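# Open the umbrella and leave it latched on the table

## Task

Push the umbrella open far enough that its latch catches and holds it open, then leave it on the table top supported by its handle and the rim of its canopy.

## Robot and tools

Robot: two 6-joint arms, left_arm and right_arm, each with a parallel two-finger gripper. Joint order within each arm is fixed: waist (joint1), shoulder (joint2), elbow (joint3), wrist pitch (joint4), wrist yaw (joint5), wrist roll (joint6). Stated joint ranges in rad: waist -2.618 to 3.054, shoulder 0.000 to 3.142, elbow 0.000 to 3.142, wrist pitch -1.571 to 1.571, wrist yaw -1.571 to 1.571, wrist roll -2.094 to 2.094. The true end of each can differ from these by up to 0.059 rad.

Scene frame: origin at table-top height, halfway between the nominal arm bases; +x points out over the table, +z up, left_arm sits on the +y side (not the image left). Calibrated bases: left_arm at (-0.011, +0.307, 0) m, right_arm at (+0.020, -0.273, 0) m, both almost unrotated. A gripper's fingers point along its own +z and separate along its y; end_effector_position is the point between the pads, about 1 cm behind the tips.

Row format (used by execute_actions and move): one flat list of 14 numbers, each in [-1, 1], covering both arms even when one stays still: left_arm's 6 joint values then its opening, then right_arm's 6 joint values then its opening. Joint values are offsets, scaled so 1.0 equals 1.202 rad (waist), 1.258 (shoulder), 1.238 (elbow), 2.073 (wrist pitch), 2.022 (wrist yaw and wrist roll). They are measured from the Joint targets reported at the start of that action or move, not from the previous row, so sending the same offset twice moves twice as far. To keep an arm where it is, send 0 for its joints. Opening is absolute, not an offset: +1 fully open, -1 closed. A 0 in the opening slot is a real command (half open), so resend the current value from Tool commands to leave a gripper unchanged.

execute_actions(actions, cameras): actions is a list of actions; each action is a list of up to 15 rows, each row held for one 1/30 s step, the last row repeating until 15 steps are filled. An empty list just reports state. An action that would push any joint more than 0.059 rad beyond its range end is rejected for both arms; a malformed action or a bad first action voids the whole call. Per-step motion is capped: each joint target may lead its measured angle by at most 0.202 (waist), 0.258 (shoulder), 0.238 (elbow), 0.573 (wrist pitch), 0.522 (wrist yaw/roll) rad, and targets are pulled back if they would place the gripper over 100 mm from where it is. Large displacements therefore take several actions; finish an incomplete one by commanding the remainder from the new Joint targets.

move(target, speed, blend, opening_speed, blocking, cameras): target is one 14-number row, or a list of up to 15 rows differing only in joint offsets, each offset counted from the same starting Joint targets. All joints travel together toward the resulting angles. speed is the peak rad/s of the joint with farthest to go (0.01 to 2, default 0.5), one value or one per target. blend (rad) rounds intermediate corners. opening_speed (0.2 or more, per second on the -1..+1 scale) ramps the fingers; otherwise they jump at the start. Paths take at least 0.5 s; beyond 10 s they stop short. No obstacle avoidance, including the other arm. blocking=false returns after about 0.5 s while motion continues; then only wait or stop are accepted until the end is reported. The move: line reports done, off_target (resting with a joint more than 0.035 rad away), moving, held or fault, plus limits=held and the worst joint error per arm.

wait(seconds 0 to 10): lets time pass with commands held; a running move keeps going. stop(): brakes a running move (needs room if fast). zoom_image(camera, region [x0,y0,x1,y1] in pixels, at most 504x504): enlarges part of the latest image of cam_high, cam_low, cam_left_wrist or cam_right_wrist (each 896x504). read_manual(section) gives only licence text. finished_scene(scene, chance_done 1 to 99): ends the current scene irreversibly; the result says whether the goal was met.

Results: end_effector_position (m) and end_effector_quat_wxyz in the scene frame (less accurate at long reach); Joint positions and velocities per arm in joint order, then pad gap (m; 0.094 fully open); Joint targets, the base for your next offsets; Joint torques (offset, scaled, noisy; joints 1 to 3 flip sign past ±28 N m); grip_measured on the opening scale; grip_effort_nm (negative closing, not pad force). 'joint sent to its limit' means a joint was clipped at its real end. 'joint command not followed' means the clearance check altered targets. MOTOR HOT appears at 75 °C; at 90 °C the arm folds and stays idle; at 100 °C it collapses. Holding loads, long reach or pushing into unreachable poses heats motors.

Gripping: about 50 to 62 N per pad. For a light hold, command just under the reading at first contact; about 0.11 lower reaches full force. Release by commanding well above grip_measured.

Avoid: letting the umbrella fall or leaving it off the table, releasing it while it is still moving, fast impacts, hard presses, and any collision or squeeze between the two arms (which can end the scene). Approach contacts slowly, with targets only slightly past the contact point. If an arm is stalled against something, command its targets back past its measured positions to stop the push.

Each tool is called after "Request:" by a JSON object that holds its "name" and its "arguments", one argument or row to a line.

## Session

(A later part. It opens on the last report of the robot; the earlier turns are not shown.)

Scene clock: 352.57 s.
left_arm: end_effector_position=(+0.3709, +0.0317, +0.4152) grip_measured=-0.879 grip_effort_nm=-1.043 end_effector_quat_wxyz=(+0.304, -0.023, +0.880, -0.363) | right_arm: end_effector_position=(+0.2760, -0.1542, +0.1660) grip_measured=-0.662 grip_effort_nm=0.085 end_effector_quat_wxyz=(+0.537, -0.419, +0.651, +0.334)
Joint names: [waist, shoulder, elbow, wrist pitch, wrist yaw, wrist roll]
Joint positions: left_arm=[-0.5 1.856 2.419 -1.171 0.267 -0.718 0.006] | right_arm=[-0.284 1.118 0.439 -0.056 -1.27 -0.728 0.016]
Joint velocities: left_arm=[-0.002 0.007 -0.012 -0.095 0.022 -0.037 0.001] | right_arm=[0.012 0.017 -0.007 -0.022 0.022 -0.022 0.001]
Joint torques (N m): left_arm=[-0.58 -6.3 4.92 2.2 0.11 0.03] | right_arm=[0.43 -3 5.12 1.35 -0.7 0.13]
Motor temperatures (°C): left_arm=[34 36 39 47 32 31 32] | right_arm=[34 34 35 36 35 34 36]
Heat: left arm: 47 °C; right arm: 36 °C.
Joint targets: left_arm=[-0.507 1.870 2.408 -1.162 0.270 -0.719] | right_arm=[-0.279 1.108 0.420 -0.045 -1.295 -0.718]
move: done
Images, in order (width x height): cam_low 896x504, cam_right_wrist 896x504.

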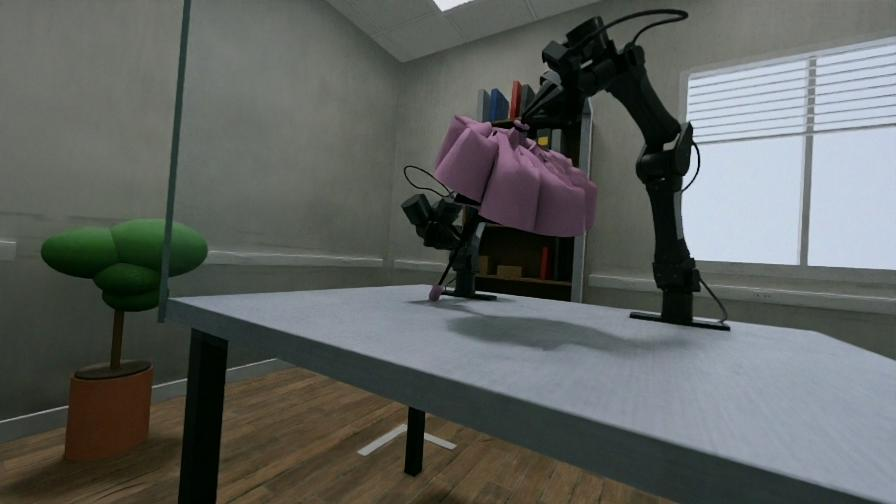

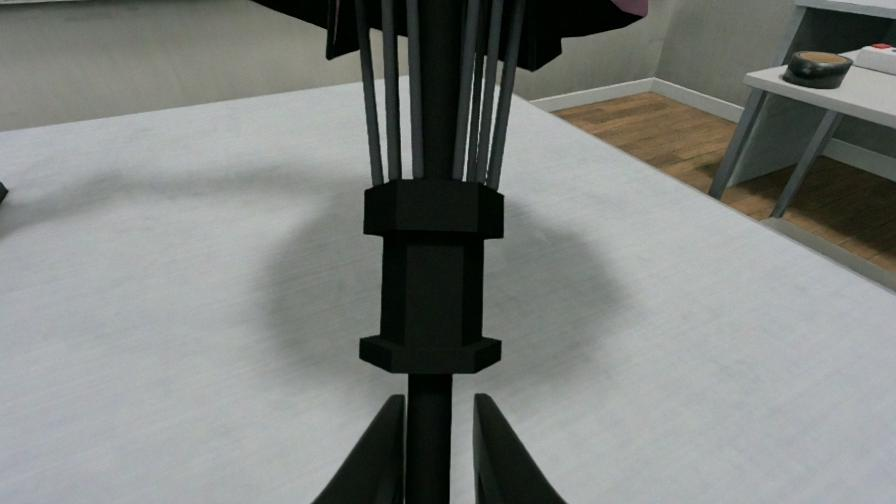

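Request:
{"name": "move", "arguments": {
  "target": [-0.0101,0.0092,-0.0068,-0.0191,0.0113,0,-1,0.0779,-0.0242,0.0065,0.1404,0.0185,0.1224,-0.70],
  "speed": 0.2,
  "opening_speed": 0.4
}}

Scene clock: 374.67 s.
left_arm: end_effector_position=(+0.3693, +0.0290, +0.4110) grip_measured=-0.879 grip_effort_nm=-1.038 end_effector_quat_wxyz=(+0.297, -0.022, +0.883, -0.362) | right_arm: end_effector_position=(+0.2843, -0.1352, +0.1960) grip_measured=-0.698 grip_effort_nm=-0.149 end_effector_quat_wxyz=(+0.560, -0.427, +0.621, +0.343)
Joint names: [waist, shoulder, elbow, wrist pitch, wrist yaw, wrist roll]
Joint positions: left_arm=[-0.505 1.862 2.419 -1.18 0.271 -0.719 0.006] | right_arm=[-0.193 1.099 0.439 0.212 -1.248 -0.48 0.014]
Joint velocities: left_arm=[0.002 -0.007 0.012 -0.022 -0.066 0.007 -0.001] | right_arm=[0.002 0.007 -0.022 0.081 -0.022 0.022 0]
Joint torques (N m): left_arm=[-1.2 -5.93 4.27 1.87 0.31 0.05] | right_arm=[0.62 -3.86 6.04 1.75 -0.38 0.11]
Motor temperatures (°C): left_arm=[34 36 39 48 32 31 33] | right_arm=[34 34 35 36 35 34 36]
Heat: left arm: 48 °C; right arm: 36 °C.
Joint targets: left_arm=[-0.519 1.882 2.399 -1.202 0.293 -0.719] | right_arm=[-0.186 1.078 0.428 0.246 -1.258 -0.470]
move: done

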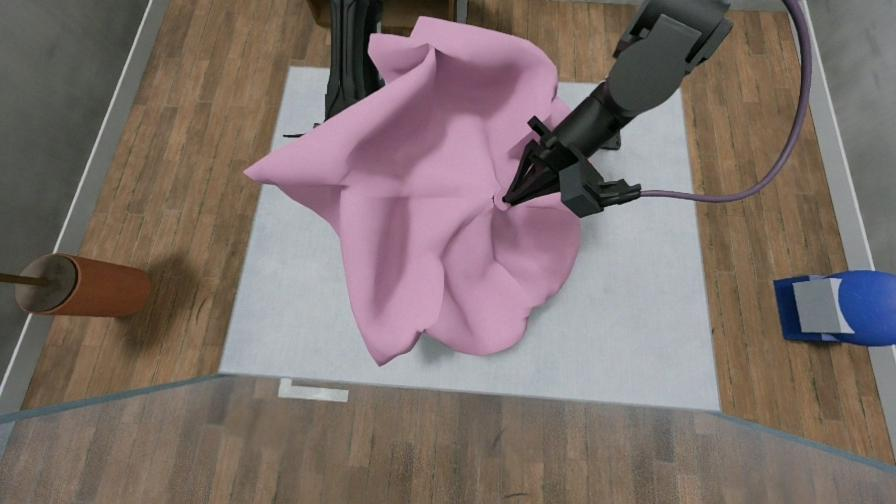

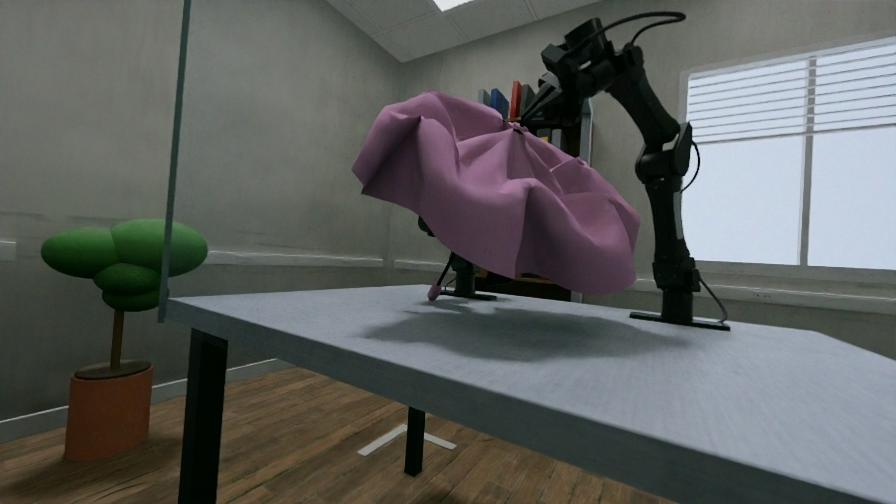

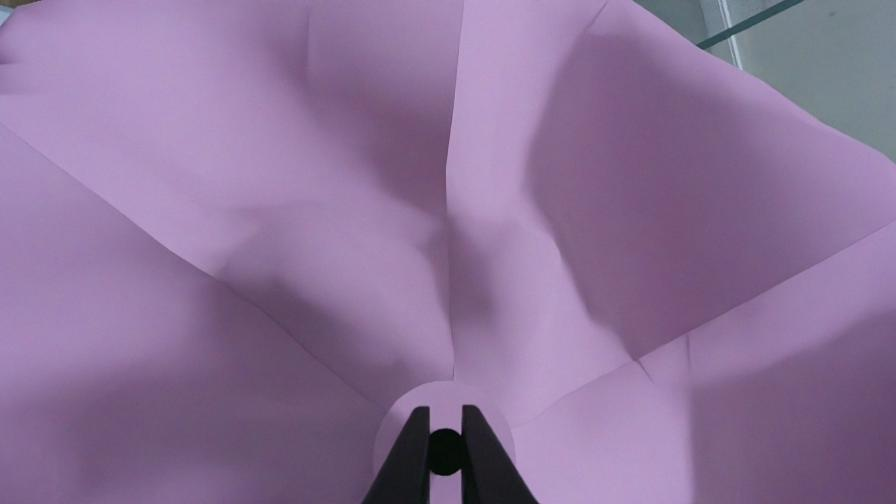

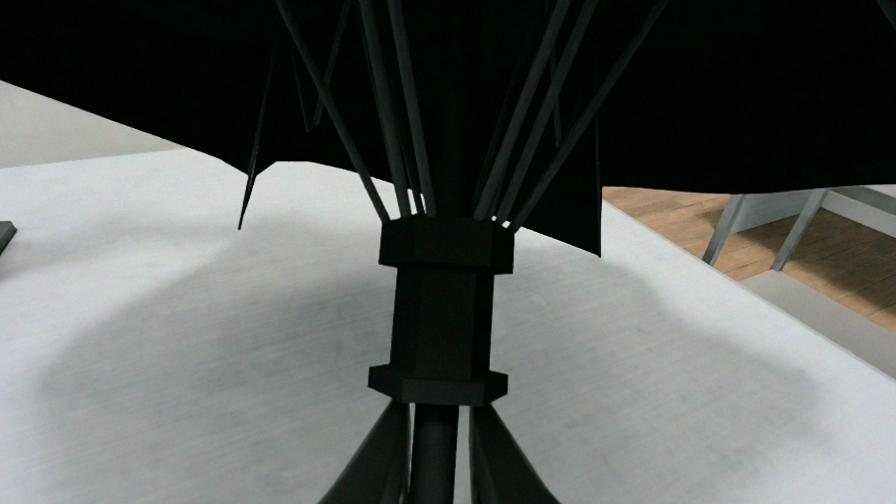

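Request:
{"name": "move", "arguments": {
  "target": [-0.0101,0.0092,-0.0068,-0.0191,0.0113,0,-1,0.0993,0.0087,0.0092,0.1732,0.0371,0.1568,-0.70],
  "speed": 0.2,
  "cameras": ["cam_high","cam_right_wrist"]
}}

Scene clock: 389.33 s.
left_arm: end_effector_position=(+0.3634, +0.0226, +0.4039) grip_measured=-0.879 grip_effort_nm=-1.038 end_effector_quat_wxyz=(+0.276, -0.016, +0.888, -0.367) | right_arm: end_effector_position=(+0.2898, -0.1104, +0.2343) grip_measured=-0.698 grip_effort_nm=-0.149 end_effector_quat_wxyz=(+0.585, -0.414, +0.593, +0.367)
Joint names: [waist, shoulder, elbow, wrist pitch, wrist yaw, wrist roll]
Joint positions: left_arm=[-0.514 1.867 2.413 -1.195 0.298 -0.723 0.006] | right_arm=[-0.078 1.099 0.439 0.54 -1.179 -0.161 0.014]
Joint velocities: left_arm=[0.012 -0.007 -0.012 -0.051 0.007 -0.037 -0.001] | right_arm=[-0.012 0.007 -0.007 -0.066 0.022 -0.022 0]
Joint torques (N m): left_arm=[-1.5 -5.56 4.18 1.6 0.28 0.09] | right_arm=[1.1 -3.06 7.04 2.12 -0.11 0.09]
Motor temperatures (°C): left_arm=[34 36 39 47 32 31 33] | right_arm=[34 34 35 38 35 34 35]
Heat: left arm: 47 °C; right arm: 38 °C.
Joint targets: left_arm=[-0.531 1.893 2.391 -1.241 0.316 -0.719] | right_arm=[-0.067 1.089 0.439 0.605 -1.182 -0.153]
move: off_target (left_arm, right_arm); left_arm: the wrist pitch is farthest, 0.047 rad from its target; right_arm: the wrist pitch is farthest, 0.065 rad from its target
Images, in order (width x height): cam_high 896x504, cam_right_wrist 896x504.

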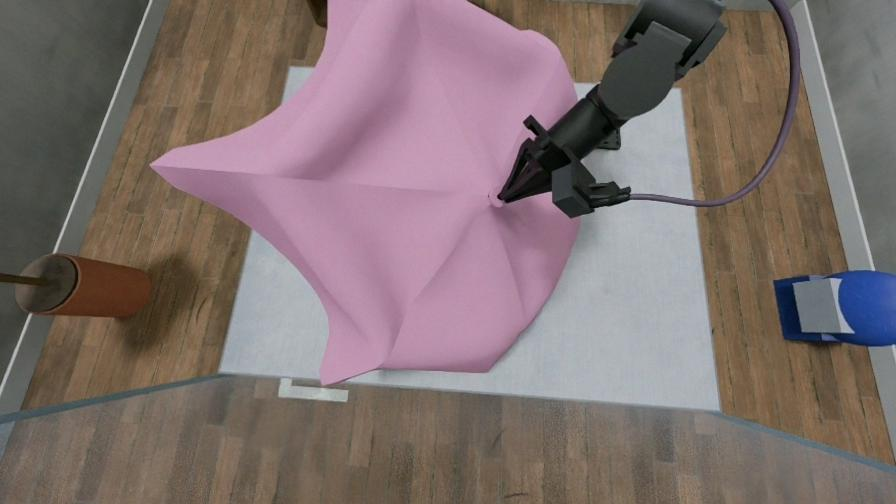

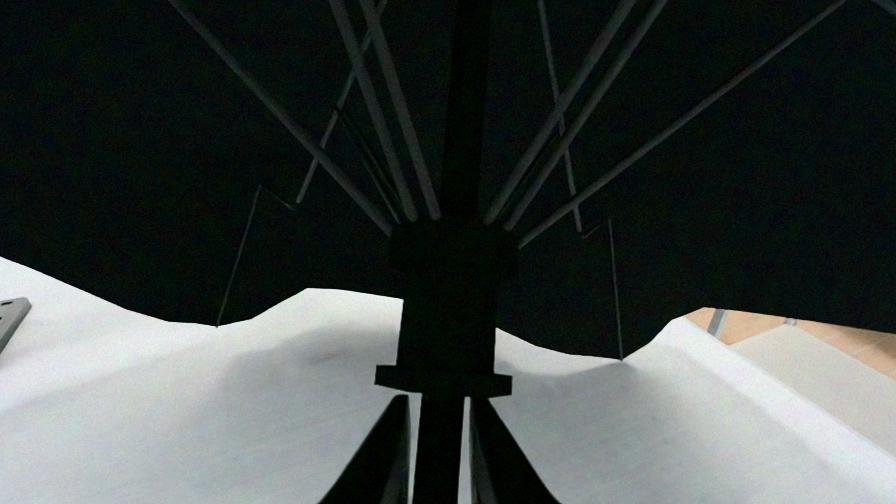

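Request:
{"name": "move", "arguments": {
  "target": [0,0,0,0,0,0,-1,0.0900,0.0170,0.0235,0.1033,0.0577,0.1039,-0.70],
  "speed": 0.15,
  "cameras": ["cam_low","cam_right_wrist"]
}}

Scene clock: 401.60 s.
left_arm: end_effector_position=(+0.3705, +0.0208, +0.4126) grip_measured=-0.879 grip_effort_nm=-1.038 end_effector_quat_wxyz=(+0.298, -0.014, +0.879, -0.373) | right_arm: end_effector_position=(+0.2942, -0.0908, +0.2545) grip_measured=-0.698 grip_effort_nm=-0.139 end_effector_quat_wxyz=(+0.593, -0.376, +0.592, +0.396)
Joint names: [waist, shoulder, elbow, wrist pitch, wrist yaw, wrist roll]
Joint positions: left_arm=[-0.514 1.867 2.413 -1.148 0.285 -0.721 0.006] | right_arm=[0.024 1.115 0.439 0.711 -1.064 0.052 0.014]
Joint velocities: left_arm=[-0.017 -0.002 0.002 0.081 0.007 0.037 0] | right_arm=[0.007 -0.002 -0.007 -0.037 0.022 -0.066 0.001]
Joint torques (N m): left_arm=[-1.48 -5.57 4.22 1.17 0.39 0.07] | right_arm=[1.74 -2.78 9.62 2.59 0 0.06]
Motor temperatures (°C): left_arm=[34 36 39 46 32 31 33] | right_arm=[34 34 35 41 35 34 35]
Heat: left arm: 46 °C; right arm: 41 °C.
Joint targets: left_arm=[-0.531 1.893 2.391 -1.241 0.316 -0.719] | right_arm=[0.042 1.110 0.468 0.820 -1.066 0.057]
move: off_target (left_arm, right_arm); left_arm: the wrist pitch is farthest, 0.093 rad from its target; right_arm: the wrist pitch is farthest, 0.108 rad from its target
Images, in order (width x height): cam_low 896x504, cam_right_wrist 896x504.

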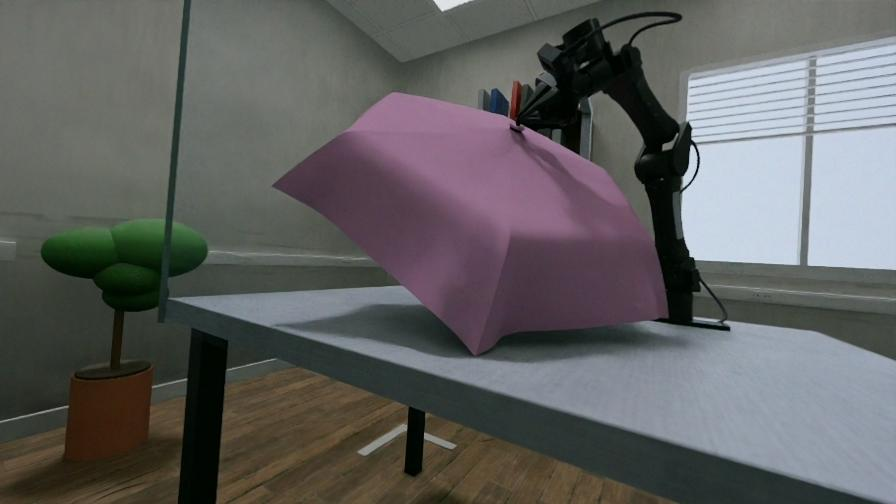

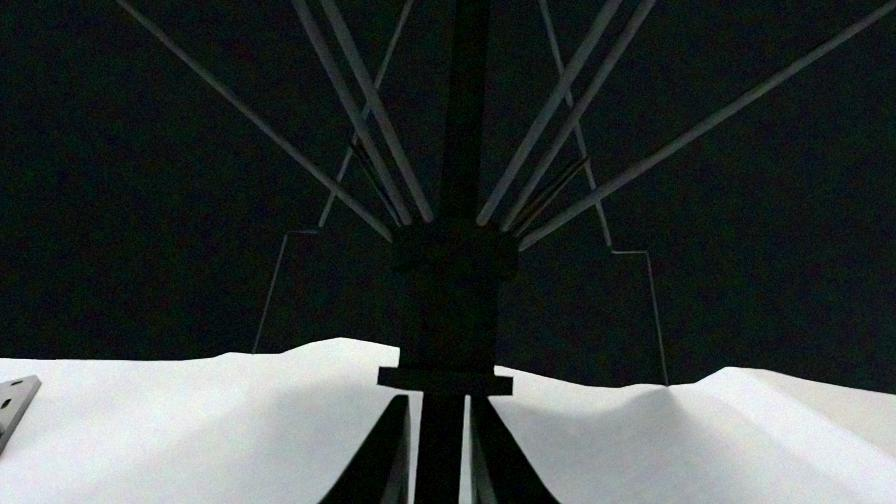

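Request:
{"name": "move", "arguments": {
  "target": [-0.0201,0.0183,-0.0137,-0.0381,0.0227,0,-1,0.0761,0.0110,0.0435,0.0572,0.0517,0.0167,-0.70],
  "speed": 0.12,
  "cameras": ["cam_low","cam_right_wrist"]
}}

Scene clock: 411.97 s.
left_arm: end_effector_position=(+0.3744, +0.0218, +0.4153) grip_measured=-0.879 grip_effort_nm=-1.038 end_effector_quat_wxyz=(+0.309, -0.014, +0.876, -0.371) | right_arm: end_effector_position=(+0.2966, -0.0761, +0.2649) grip_measured=-0.698 grip_effort_nm=-0.144 end_effector_quat_wxyz=(+0.613, -0.368, +0.579, +0.392)
Joint names: [waist, shoulder, elbow, wrist pitch, wrist yaw, wrist roll]
Joint positions: left_arm=[-0.514 1.867 2.413 -1.133 0.269 -0.717 0.006] | right_arm=[0.104 1.131 0.439 0.794 -0.963 0.087 0.014]
Joint velocities: left_arm=[-0.007 -0.007 0.022 0.066 0.007 0.022 0.001] | right_arm=[-0.007 0.007 0.007 -0.007 -0.051 0.051 0]
Joint torques (N m): left_arm=[-3.58 -3.95 2.92 0.25 0.99 0.02] | right_arm=[2.84 -3.02 14.56 2.93 0.09 0.06]
Motor temperatures (°C): left_arm=[34 36 39 44 32 31 33] | right_arm=[34 34 35 42 34 34 35]
Heat: left arm: 44 °C; right arm: 42 °C.
Joint targets: left_arm=[-0.555 1.916 2.374 -1.320 0.362 -0.719] | right_arm=[0.133 1.124 0.522 0.938 -0.961 0.091]
move: off_target (left_arm, right_arm); left_arm: the wrist pitch is farthest, 0.187 rad from its target; right_arm: the wrist pitch is farthest, 0.145 rad from its target
Images, in order (width x height): cam_low 896x504, cam_right_wrist 896x504.

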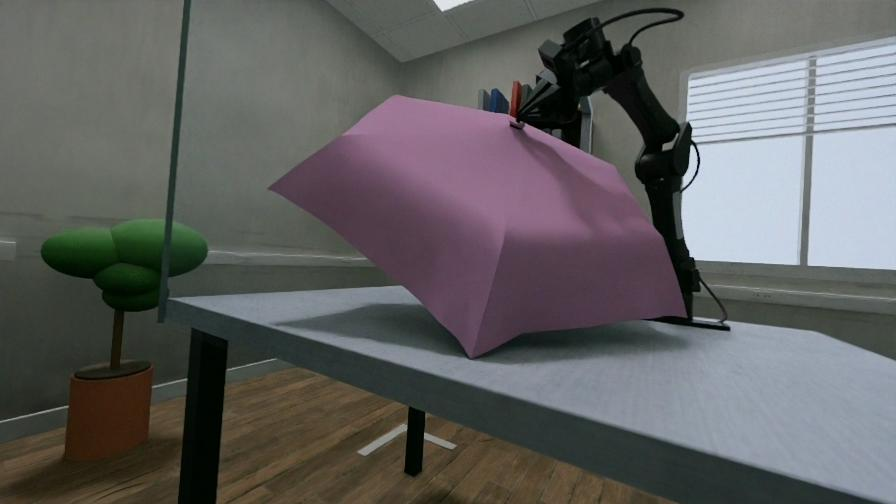

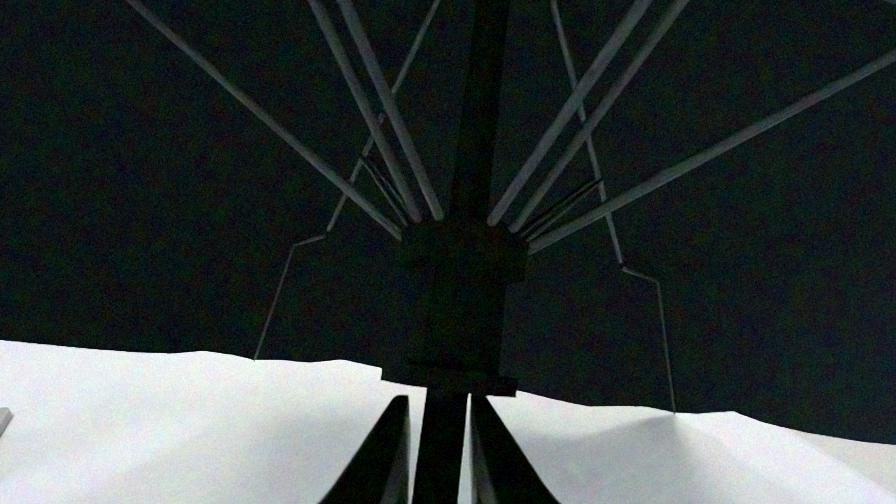

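Request:
{"name": "move", "arguments": {
  "target": [-0.0246,0.0050,-0.0298,-0.0381,0.0227,0,-1,0.0598,0.0432,0.0758,0.0569,0.0326,0.0457,-0.68],
  "speed": 0.12,
  "cameras": ["cam_high","cam_right_wrist"]
}}

Scene clock: 439.37 s.
left_arm: end_effector_position=(+0.3816, +0.0258, +0.4226) grip_measured=-0.879 grip_effort_nm=-1.038 end_effector_quat_wxyz=(+0.335, -0.019, +0.869, -0.364) | right_arm: end_effector_position=(+0.2990, -0.0539, +0.2798) grip_measured=-0.682 grip_effort_nm=0.056 end_effector_quat_wxyz=(+0.596, -0.360, +0.572, +0.433)
Joint names: [waist, shoulder, elbow, wrist pitch, wrist yaw, wrist roll]
Joint positions: left_arm=[-0.514 1.863 2.413 -1.102 0.227 -0.709 0.006] | right_arm=[0.179 1.194 0.503 0.836 -0.939 0.185 0.015]
Joint velocities: left_arm=[-0.002 -0.007 -0.002 0.066 -0.051 -0.022 0] | right_arm=[-0.007 0.007 0.002 0.022 0.022 -0.022 0]
Joint torques (N m): left_arm=[-4.85 -4.05 1.35 -0.22 1.45 -0.05] | right_arm=[2.58 -4.11 17.22 3.64 0.54 -0.01]
Motor temperatures (°C): left_arm=[34 36 38 41 33 31 33] | right_arm=[34 34 37 51 34 34 35]
Heat: left arm: 41 °C; right arm: 51 °C.
Joint targets: left_arm=[-0.570 1.910 2.353 -1.337 0.370 -0.717] | right_arm=[0.205 1.178 0.616 1.056 -0.895 0.183]
move: off_target (left_arm, right_arm); left_arm: the wrist pitch is farthest, 0.297 rad from its target; right_arm: the wrist pitch is farthest, 0.220 rad from its target
Images, in order (width x height): cam_high 896x504, cam_right_wrist 896x504.

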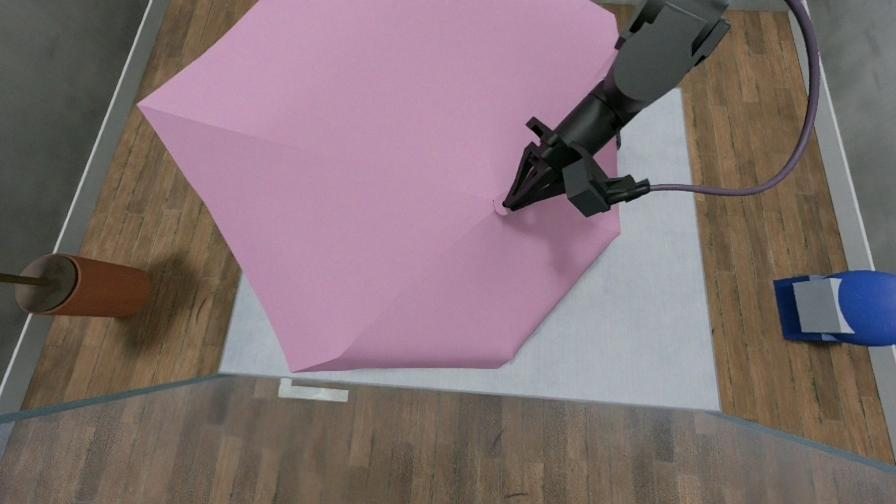

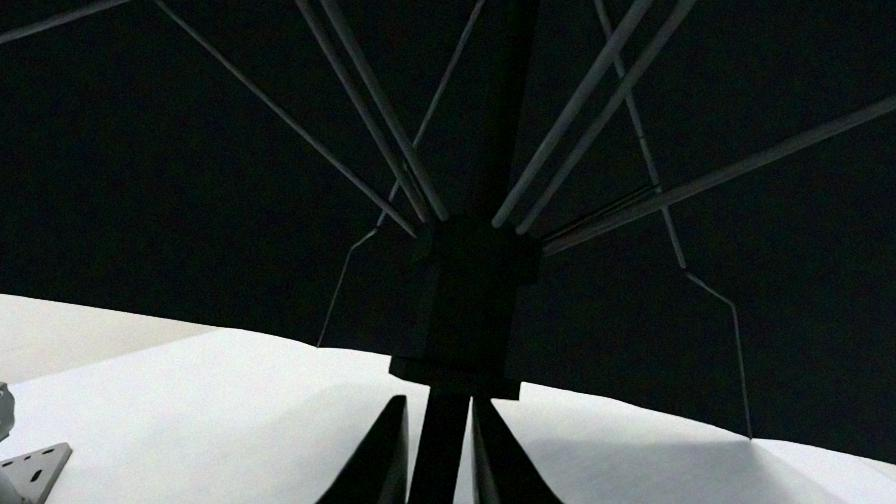

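Request:
{"name": "move", "arguments": {
  "target": [-0.005,0.005,-0.005,-0.03,0.015,0,-1,0.0109,0.0305,0.0491,0.0524,0.0172,0.0529,-0.68],
  "speed": 0.12,
  "cameras": ["cam_low","cam_right_wrist"]
}}

Scene clock: 485.57 s.
left_arm: end_effector_position=(+0.3688, +0.0166, +0.4219) grip_measured=-0.879 grip_effort_nm=-1.038 end_effector_quat_wxyz=(+0.313, -0.001, +0.871, -0.379) | right_arm: end_effector_position=(+0.3073, -0.0490, +0.3126) grip_measured=-0.682 grip_effort_nm=0.051 end_effector_quat_wxyz=(+0.617, -0.343, +0.546, +0.450)
Joint names: [waist, shoulder, elbow, wrist pitch, wrist yaw, wrist roll]
Joint positions: left_arm=[-0.525 1.858 2.413 -1.121 0.28 -0.708 0.006] | right_arm=[0.197 1.234 0.567 0.944 -0.909 0.29 0.015]
Joint velocities: left_arm=[-0.007 0.007 -0.012 -0.066 0.051 0.022 -0.001] | right_arm=[-0.002 -0.017 0.007 -0.022 -0.051 -0.022 0]
Joint torques (N m): left_arm=[-4.03 -3.56 1.28 -0.46 1.16 -0.05] | right_arm=[2.03 -4.63 16.94 3.59 0.67 0]
Motor temperatures (°C): left_arm=[35 35 38 39 35 31 34] | right_arm=[34 34 42 71 34 34 35]
Heat: left arm: 39 °C; right arm: 71 °C.
Joint targets: left_arm=[-0.572 1.911 2.352 -1.376 0.390 -0.717] | right_arm=[0.218 1.217 0.677 1.165 -0.861 0.290]
move: off_target (left_arm, right_arm); left_arm: the wrist pitch is farthest, 0.278 rad from its target; right_arm: the wrist pitch is farthest, 0.220 rad from its target
Images, in order (width x height): cam_low 896x504, cam_right_wrist 896x504.

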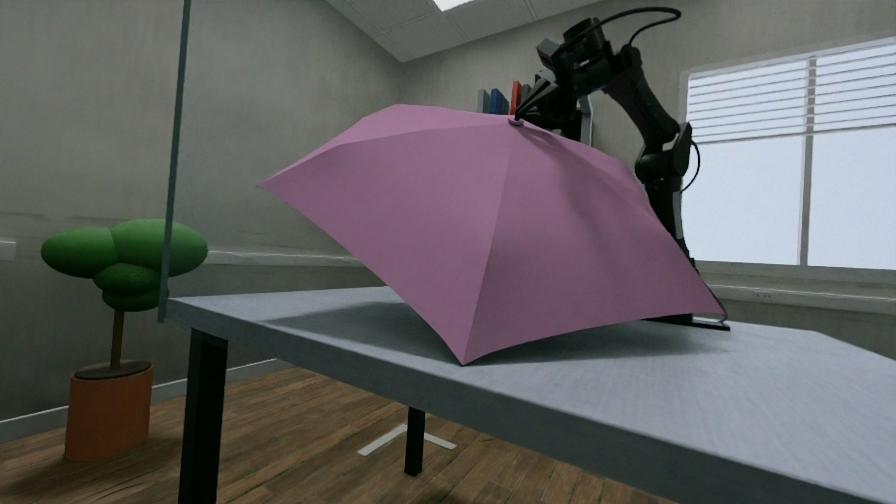

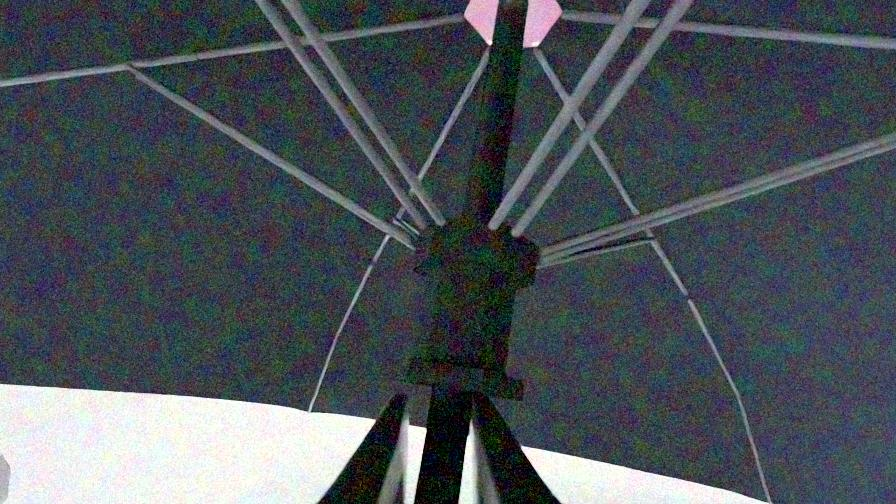

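Request:
{"name": "move", "arguments": {
  "target": [0,0,0,0,0,0,-1,0.0150,-0.010,0.035,0.025,0.0100,0.0,-0.68],
  "speed": 0.12,
  "cameras": ["cam_right_wrist"]
}}

Scene clock: 488.20 s.
left_arm: end_effector_position=(+0.3693, +0.0170, +0.4223) grip_measured=-0.879 grip_effort_nm=-1.038 end_effector_quat_wxyz=(+0.315, -0.002, +0.870, -0.379) | right_arm: end_effector_position=(+0.3056, -0.0467, +0.3135) grip_measured=-0.682 grip_effort_nm=0.066 end_effector_quat_wxyz=(+0.616, -0.345, +0.544, +0.453)
Joint names: [waist, shoulder, elbow, wrist pitch, wrist yaw, wrist roll]
Joint positions: left_arm=[-0.525 1.858 2.413 -1.12 0.277 -0.708 0.006] | right_arm=[0.205 1.234 0.57 0.944 -0.909 0.293 0.015]
Joint velocities: left_arm=[-0.007 -0.012 -0.002 0.022 -0.007 -0.022 -0.002] | right_arm=[0.002 0.002 -0.002 0.066 -0.066 -0.022 0.001]
Joint torques (N m): left_arm=[-3.99 -3.58 1.29 -0.45 1.19 -0.06] | right_arm=[2.54 -5.27 18.14 3.64 0.76 0.01]
Motor temperatures (°C): left_arm=[35 35 38 39 35 31 34] | right_arm=[34 34 42 71 34 34 35]
Heat: left arm: 39 °C; right arm: 71 °C.
Joint targets: left_arm=[-0.572 1.911 2.352 -1.375 0.389 -0.717] | right_arm=[0.230 1.209 0.693 1.168 -0.853 0.290]
move: off_target (left_arm, right_arm); left_arm: the wrist pitch is farthest, 0.256 rad from its target; right_arm: the wrist pitch is farthest, 0.272 rad from its target
Images, in order (width x height): cam_right_wrist 896x504.

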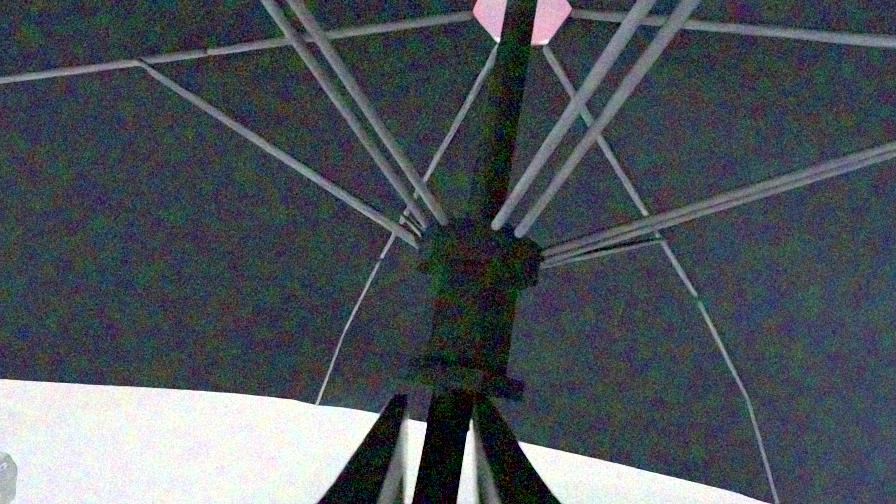

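Request:
{"name": "move", "arguments": {
  "target": [0.0196,-0.0211,0.0246,0.0615,-0.0277,0,-1,-0.0104,0.0099,-0.0497,-0.0540,-0.0138,0.0,-0.68],
  "speed": 0.15,
  "cameras": ["cam_right_wrist"]
}}

Scene clock: 492.87 s.
left_arm: end_effector_position=(+0.3706, +0.0169, +0.4241) grip_measured=-0.879 grip_effort_nm=-1.038 end_effector_quat_wxyz=(+0.319, -0.002, +0.868, -0.379) | right_arm: end_effector_position=(+0.3064, -0.0467, +0.3121) grip_measured=-0.682 grip_effort_nm=0.051 end_effector_quat_wxyz=(+0.613, -0.343, +0.548, +0.454)
Joint names: [waist, shoulder, elbow, wrist pitch, wrist yaw, wrist roll]
Joint positions: left_arm=[-0.525 1.858 2.413 -1.111 0.273 -0.708 0.006] | right_arm=[0.205 1.234 0.57 0.935 -0.908 0.293 0.015]
Joint velocities: left_arm=[0.012 -0.012 -0.012 -0.022 -0.051 -0.081 -0.001] | right_arm=[0.012 -0.012 -0.007 0.022 -0.051 0.007 -0.001]
Joint torques (N m): left_arm=[-1.96 -5.42 3.62 0.79 0.67 -0.05] | right_arm=[1.29 -4.22 12.55 2.66 0.42 -0.01]
Motor temperatures (°C): left_arm=[35 35 38 39 35 31 34] | right_arm=[34 34 42 70 34 34 35]
Heat: left arm: 39 °C; right arm: 70 °C.
Joint targets: left_arm=[-0.548 1.884 2.383 -1.247 0.334 -0.717] | right_arm=[0.218 1.222 0.632 1.056 -0.881 0.290]
move: off_target (left_arm, right_arm); left_arm: the wrist pitch is farthest, 0.136 rad from its target; right_arm: the wrist pitch is farthest, 0.121 rad from its target
Images, in order (width x height): cam_right_wrist 896x504.

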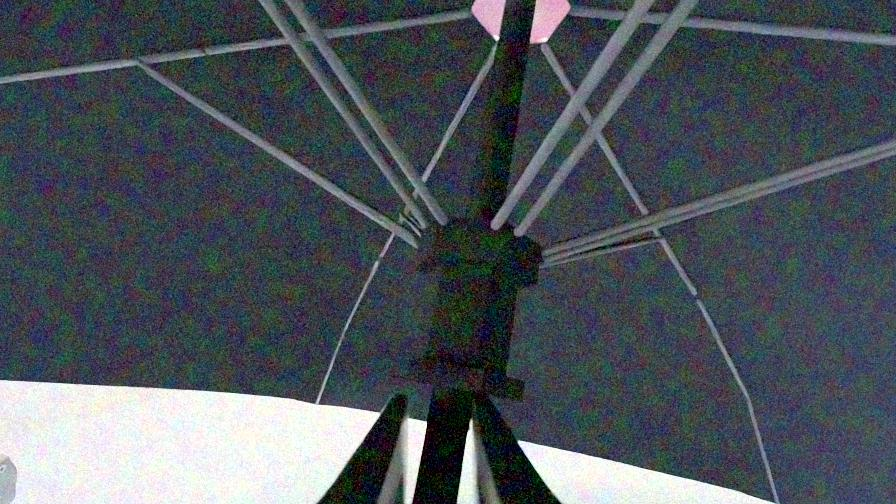

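Request:
{"name": "move", "arguments": {
  "target": [0.0100,-0.0103,0.0121,0.0328,-0.0148,0,-1,-0.0054,0.0048,-0.0323,-0.0386,-0.0099,0.0,-0.68],
  "speed": 0.15,
  "cameras": ["cam_right_wrist"]
}}

Scene clock: 497.30 s.
left_arm: end_effector_position=(+0.3713, +0.0169, +0.4249) grip_measured=-0.879 grip_effort_nm=-1.038 end_effector_quat_wxyz=(+0.321, -0.003, +0.868, -0.380) | right_arm: end_effector_position=(+0.3070, -0.0468, +0.3109) grip_measured=-0.682 grip_effort_nm=0.037 end_effector_quat_wxyz=(+0.611, -0.342, +0.550, +0.454)
Joint names: [waist, shoulder, elbow, wrist pitch, wrist yaw, wrist roll]
Joint positions: left_arm=[-0.525 1.858 2.413 -1.107 0.27 -0.708 0.006] | right_arm=[0.205 1.234 0.57 0.928 -0.906 0.293 0.015]
Joint velocities: left_arm=[-0.002 -0.002 -0.012 0.037 -0.037 -0.022 -0.001] | right_arm=[0.007 0.017 -0.017 0.051 0.037 -0.022 0.001]
Joint torques (N m): left_arm=[-0.92 -6.35 4.75 1.44 0.4 -0.05] | right_arm=[0.73 -3.74 8.9 1.99 0.17 -0.02]
Motor temperatures (°C): left_arm=[35 35 38 39 35 31 34] | right_arm=[34 34 42 67 34 34 35]
Heat: left arm: 39 °C; right arm: 67 °C.
Joint targets: left_arm=[-0.536 1.871 2.398 -1.179 0.304 -0.717] | right_arm=[0.211 1.228 0.592 0.976 -0.901 0.290]
move: off_target (left_arm, right_arm); left_arm: the wrist pitch is farthest, 0.072 rad from its target; right_arm: the wrist pitch is farthest, 0.048 rad from its target
Images, in order (width x height): cam_right_wrist 896x504.

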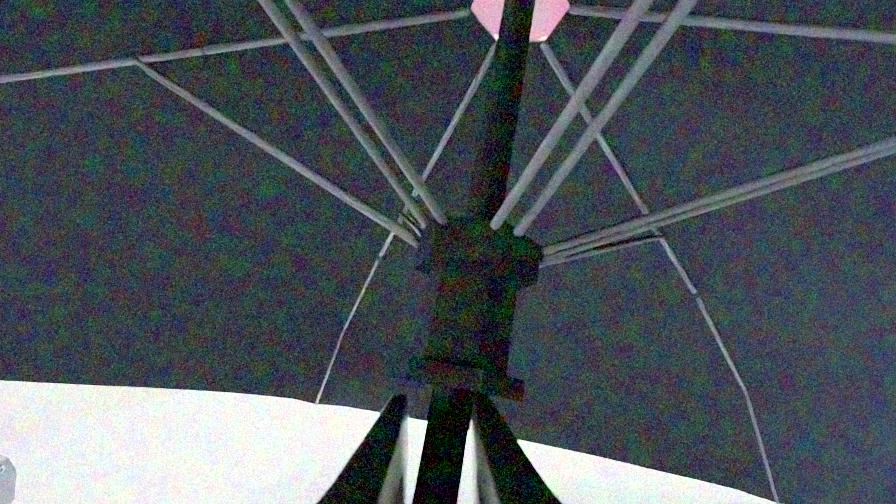

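Request:
{"name": "move", "arguments": {
  "target": [0,0,0,0,0,0,-1,0,0,0,0,0,0,-0.55],
  "opening_speed": 0.3,
  "cameras": ["cam_right_wrist"]
}}

Request:
{"name": "move", "arguments": {
  "target": [0,0,0,0,0,0,-1,-0.0233,0.0103,-0.0557,-0.0082,-0.0163,0,-0.55],
  "speed": 0.1,
  "cameras": ["cam_high","cam_right_wrist"]
}}

Scene clock: 501.70 s.
left_arm: end_effector_position=(+0.3721, +0.0175, +0.4251) grip_measured=-0.879 grip_effort_nm=-1.043 end_effector_quat_wxyz=(+0.323, -0.004, +0.867, -0.378) | right_arm: end_effector_position=(+0.3064, -0.0465, +0.3107) grip_measured=-0.552 grip_effort_nm=0.085 end_effector_quat_wxyz=(+0.611, -0.343, +0.550, +0.455)
Joint names: [waist, shoulder, elbow, wrist pitch, wrist yaw, wrist roll]
Joint positions: left_arm=[-0.525 1.858 2.413 -1.106 0.265 -0.708 0.006] | right_arm=[0.205 1.234 0.57 0.928 -0.91 0.293 0.021]
Joint velocities: left_arm=[-0.012 -0.007 -0.012 -0.007 -0.051 0.007 -0.001] | right_arm=[-0.012 -0.002 -0.002 -0.066 -0.022 -0.051 0]
Joint torques (N m): left_arm=[-0.91 -6.35 4.75 1.42 0.45 -0.05] | right_arm=[0.72 -3.71 8.91 1.98 0.22 -0.01]
Motor temperatures (°C): left_arm=[34 36 38 40 35 31 34] | right_arm=[34 34 41 64 34 34 35]
Heat: left arm: 40 °C; right arm: 64 °C.
Joint targets: left_arm=[-0.536 1.871 2.398 -1.179 0.304 -0.717] | right_arm=[0.211 1.228 0.592 0.975 -0.901 0.290]
move: off_target (left_arm, right_arm); left_arm: the wrist pitch is farthest, 0.073 rad from its target; right_arm: the wrist pitch is farthest, 0.048 rad from its target
Images, in order (width x height): cam_right_wrist 896x504.

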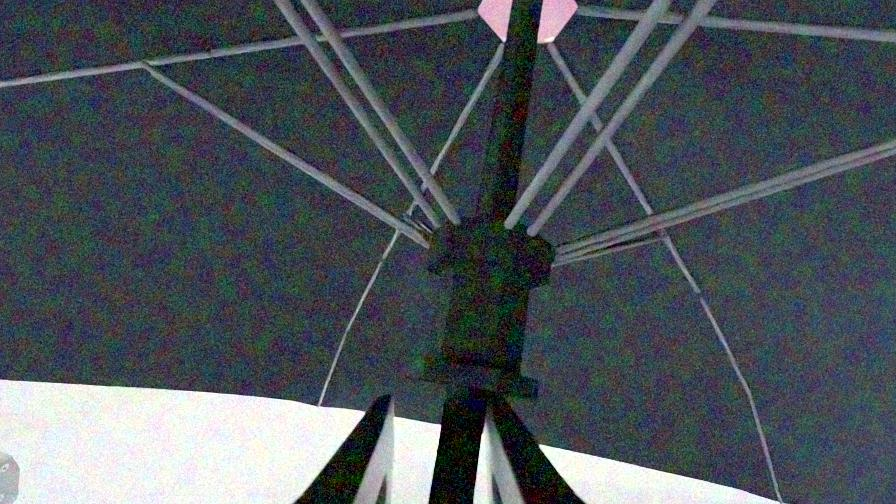

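Scene clock: 502.70 s.
left_arm: end_effector_position=(+0.3688, +0.0163, +0.4230) grip_measured=-0.879 grip_effort_nm=-1.038 end_effector_quat_wxyz=(+0.314, -0.001, +0.870, -0.381) | right_arm: end_effector_position=(+0.3053, -0.0507, +0.3016) grip_measured=-0.552 grip_effort_nm=0.076 end_effector_quat_wxyz=(+0.607, -0.342, +0.555, +0.454)
Joint names: [waist, shoulder, elbow, wrist pitch, wrist yaw, wrist roll]
Joint positions: left_arm=[-0.525 1.858 2.413 -1.118 0.281 -0.708 0.006] | right_arm=[0.189 1.234 0.541 0.945 -0.924 0.293 0.021]
Joint velocities: left_arm=[-0.017 -0.002 0.002 -0.037 -0.022 -0.007 -0.001] | right_arm=[0.007 0.007 -0.007 -0.037 0.081 0.037 -0.001]
Joint torques (N m): left_arm=[-0.9 -6.34 4.78 1.54 0.3 -0.05] | right_arm=[-0.61 -2.7 5.41 1.65 0.02 -0.01]
Motor temperatures (°C): left_arm=[34 36 38 40 35 31 34] | right_arm=[34 34 41 63 34 34 35]
Heat: left arm: 40 °C; right arm: 63 °C.
Joint targets: left_arm=[-0.536 1.871 2.398 -1.179 0.303 -0.717] | right_arm=[0.183 1.241 0.522 0.959 -0.934 0.290]
move: off_target (left_arm); left_arm: the wrist pitch is farthest, 0.061 rad from its target
Images, in order (width x height): cam_high 896x504, cam_right_wrist 896x504.

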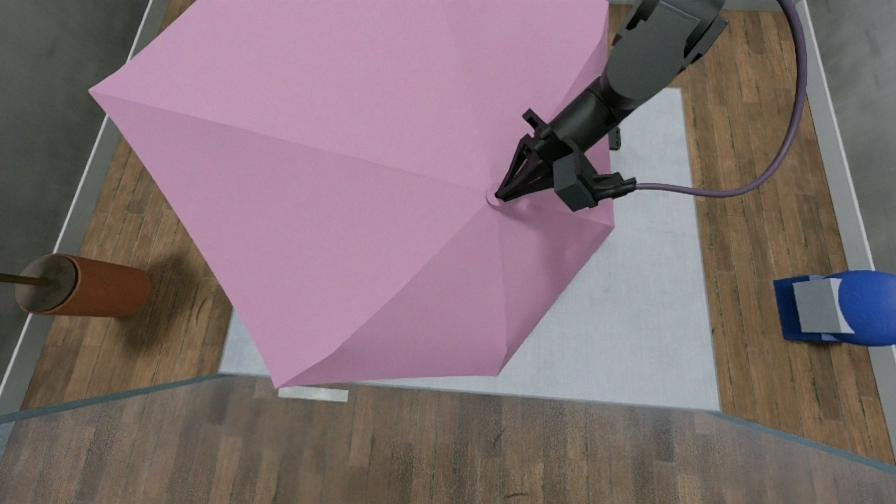

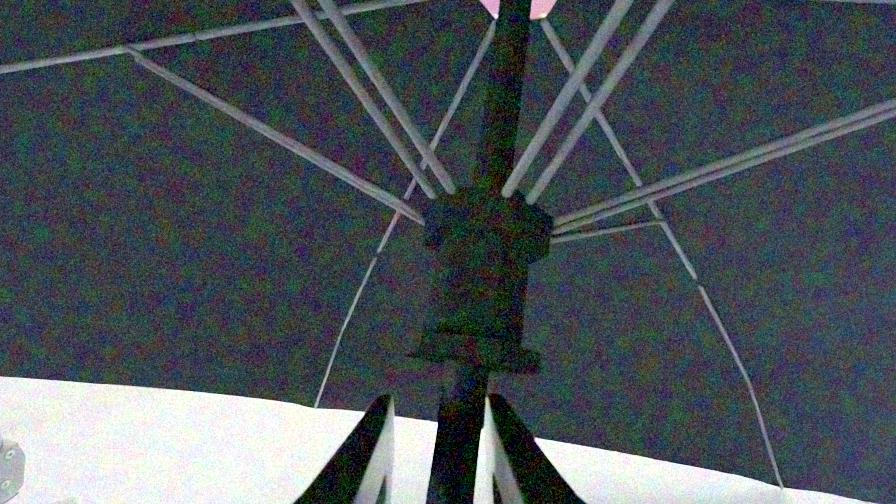

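Request:
{"name": "move", "arguments": {
  "target": [0,0,0,0,0,0,-1,-0.198,-0.0835,-0.1042,0.0791,-0.1172,0.0727,-0.15],
  "speed": 0.25,
  "opening_speed": 0.8
}}

Scene clock: 514.23 s.
left_arm: end_effector_position=(+0.3688, +0.0163, +0.4230) grip_measured=-0.879 grip_effort_nm=-1.043 end_effector_quat_wxyz=(+0.314, -0.001, +0.870, -0.381) | right_arm: end_effector_position=(+0.2834, -0.1040, +0.2896) grip_measured=-0.152 grip_effort_nm=0.076 end_effector_quat_wxyz=(+0.604, -0.347, +0.555, +0.455)
Joint names: [waist, shoulder, elbow, wrist pitch, wrist yaw, wrist roll]
Joint positions: left_arm=[-0.525 1.858 2.413 -1.118 0.281 -0.708 0.006] | right_arm=[-0.049 1.153 0.412 1.109 -1.163 0.428 0.04]
Joint velocities: left_arm=[-0.007 0.002 0.027 0.051 -0.007 -0.037 -0.001] | right_arm=[-0.012 -0.012 -0.002 0.007 -0.037 0.051 0.001]
Joint torques (N m): left_arm=[-0.92 -6.35 4.74 1.53 0.3 -0.05] | right_arm=[-0.44 -3.66 5.04 1.43 0.12 0.09]
Motor temperatures (°C): left_arm=[34 36 38 40 34 31 34] | right_arm=[34 34 39 58 34 34 34]
Heat: left arm: 40 °C; right arm: 58 °C.
Joint targets: left_arm=[-0.536 1.871 2.398 -1.179 0.303 -0.717] | right_arm=[-0.054 1.136 0.394 1.122 -1.171 0.438]
move: off_target (left_arm); left_arm: the wrist pitch is farthest, 0.061 rad from its target

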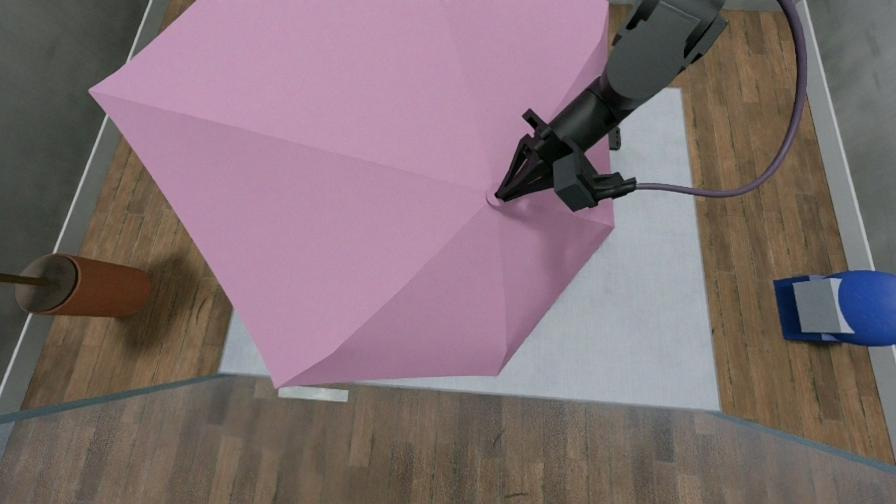

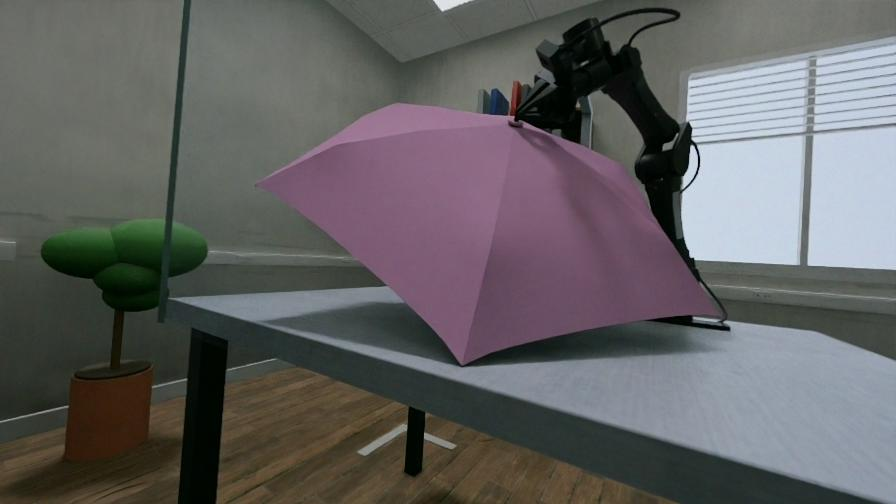

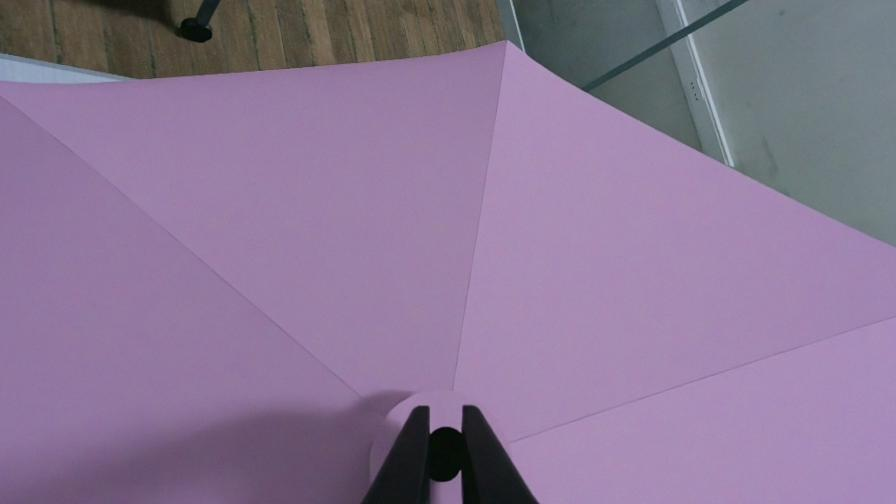

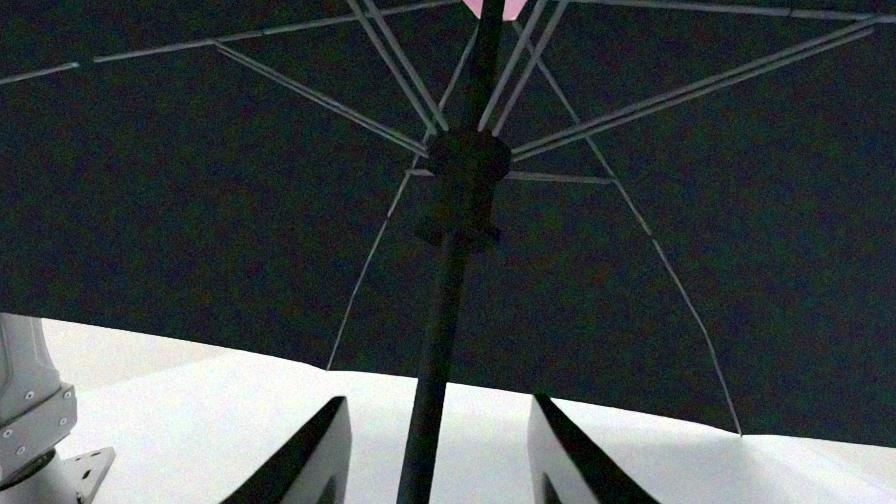

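Request:
{"name": "zoom_image", "arguments": {
  "camera": "cam_low",
  "region": [380, 280, 560, 400]
}}

Request:
{"name": "zoom_image", "arguments": {
  "camera": "cam_low",
  "region": [620, 240, 760, 360]
}}

Scaled by 2.800 from the camera's 896x504 image, which has a finer 1280x720 frame.

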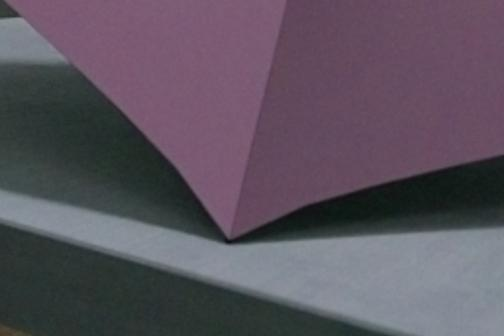

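Scaled by 3.600 from the camera's 896x504 image, which has a finer 1280x720 frame.

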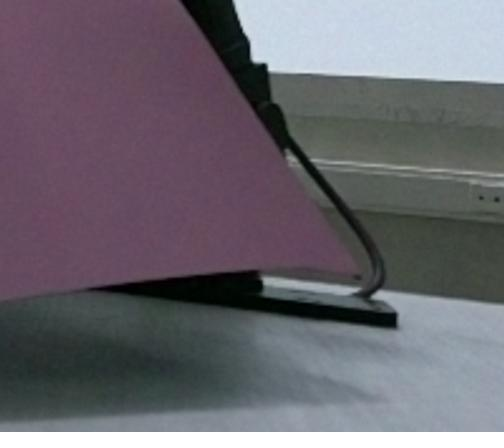

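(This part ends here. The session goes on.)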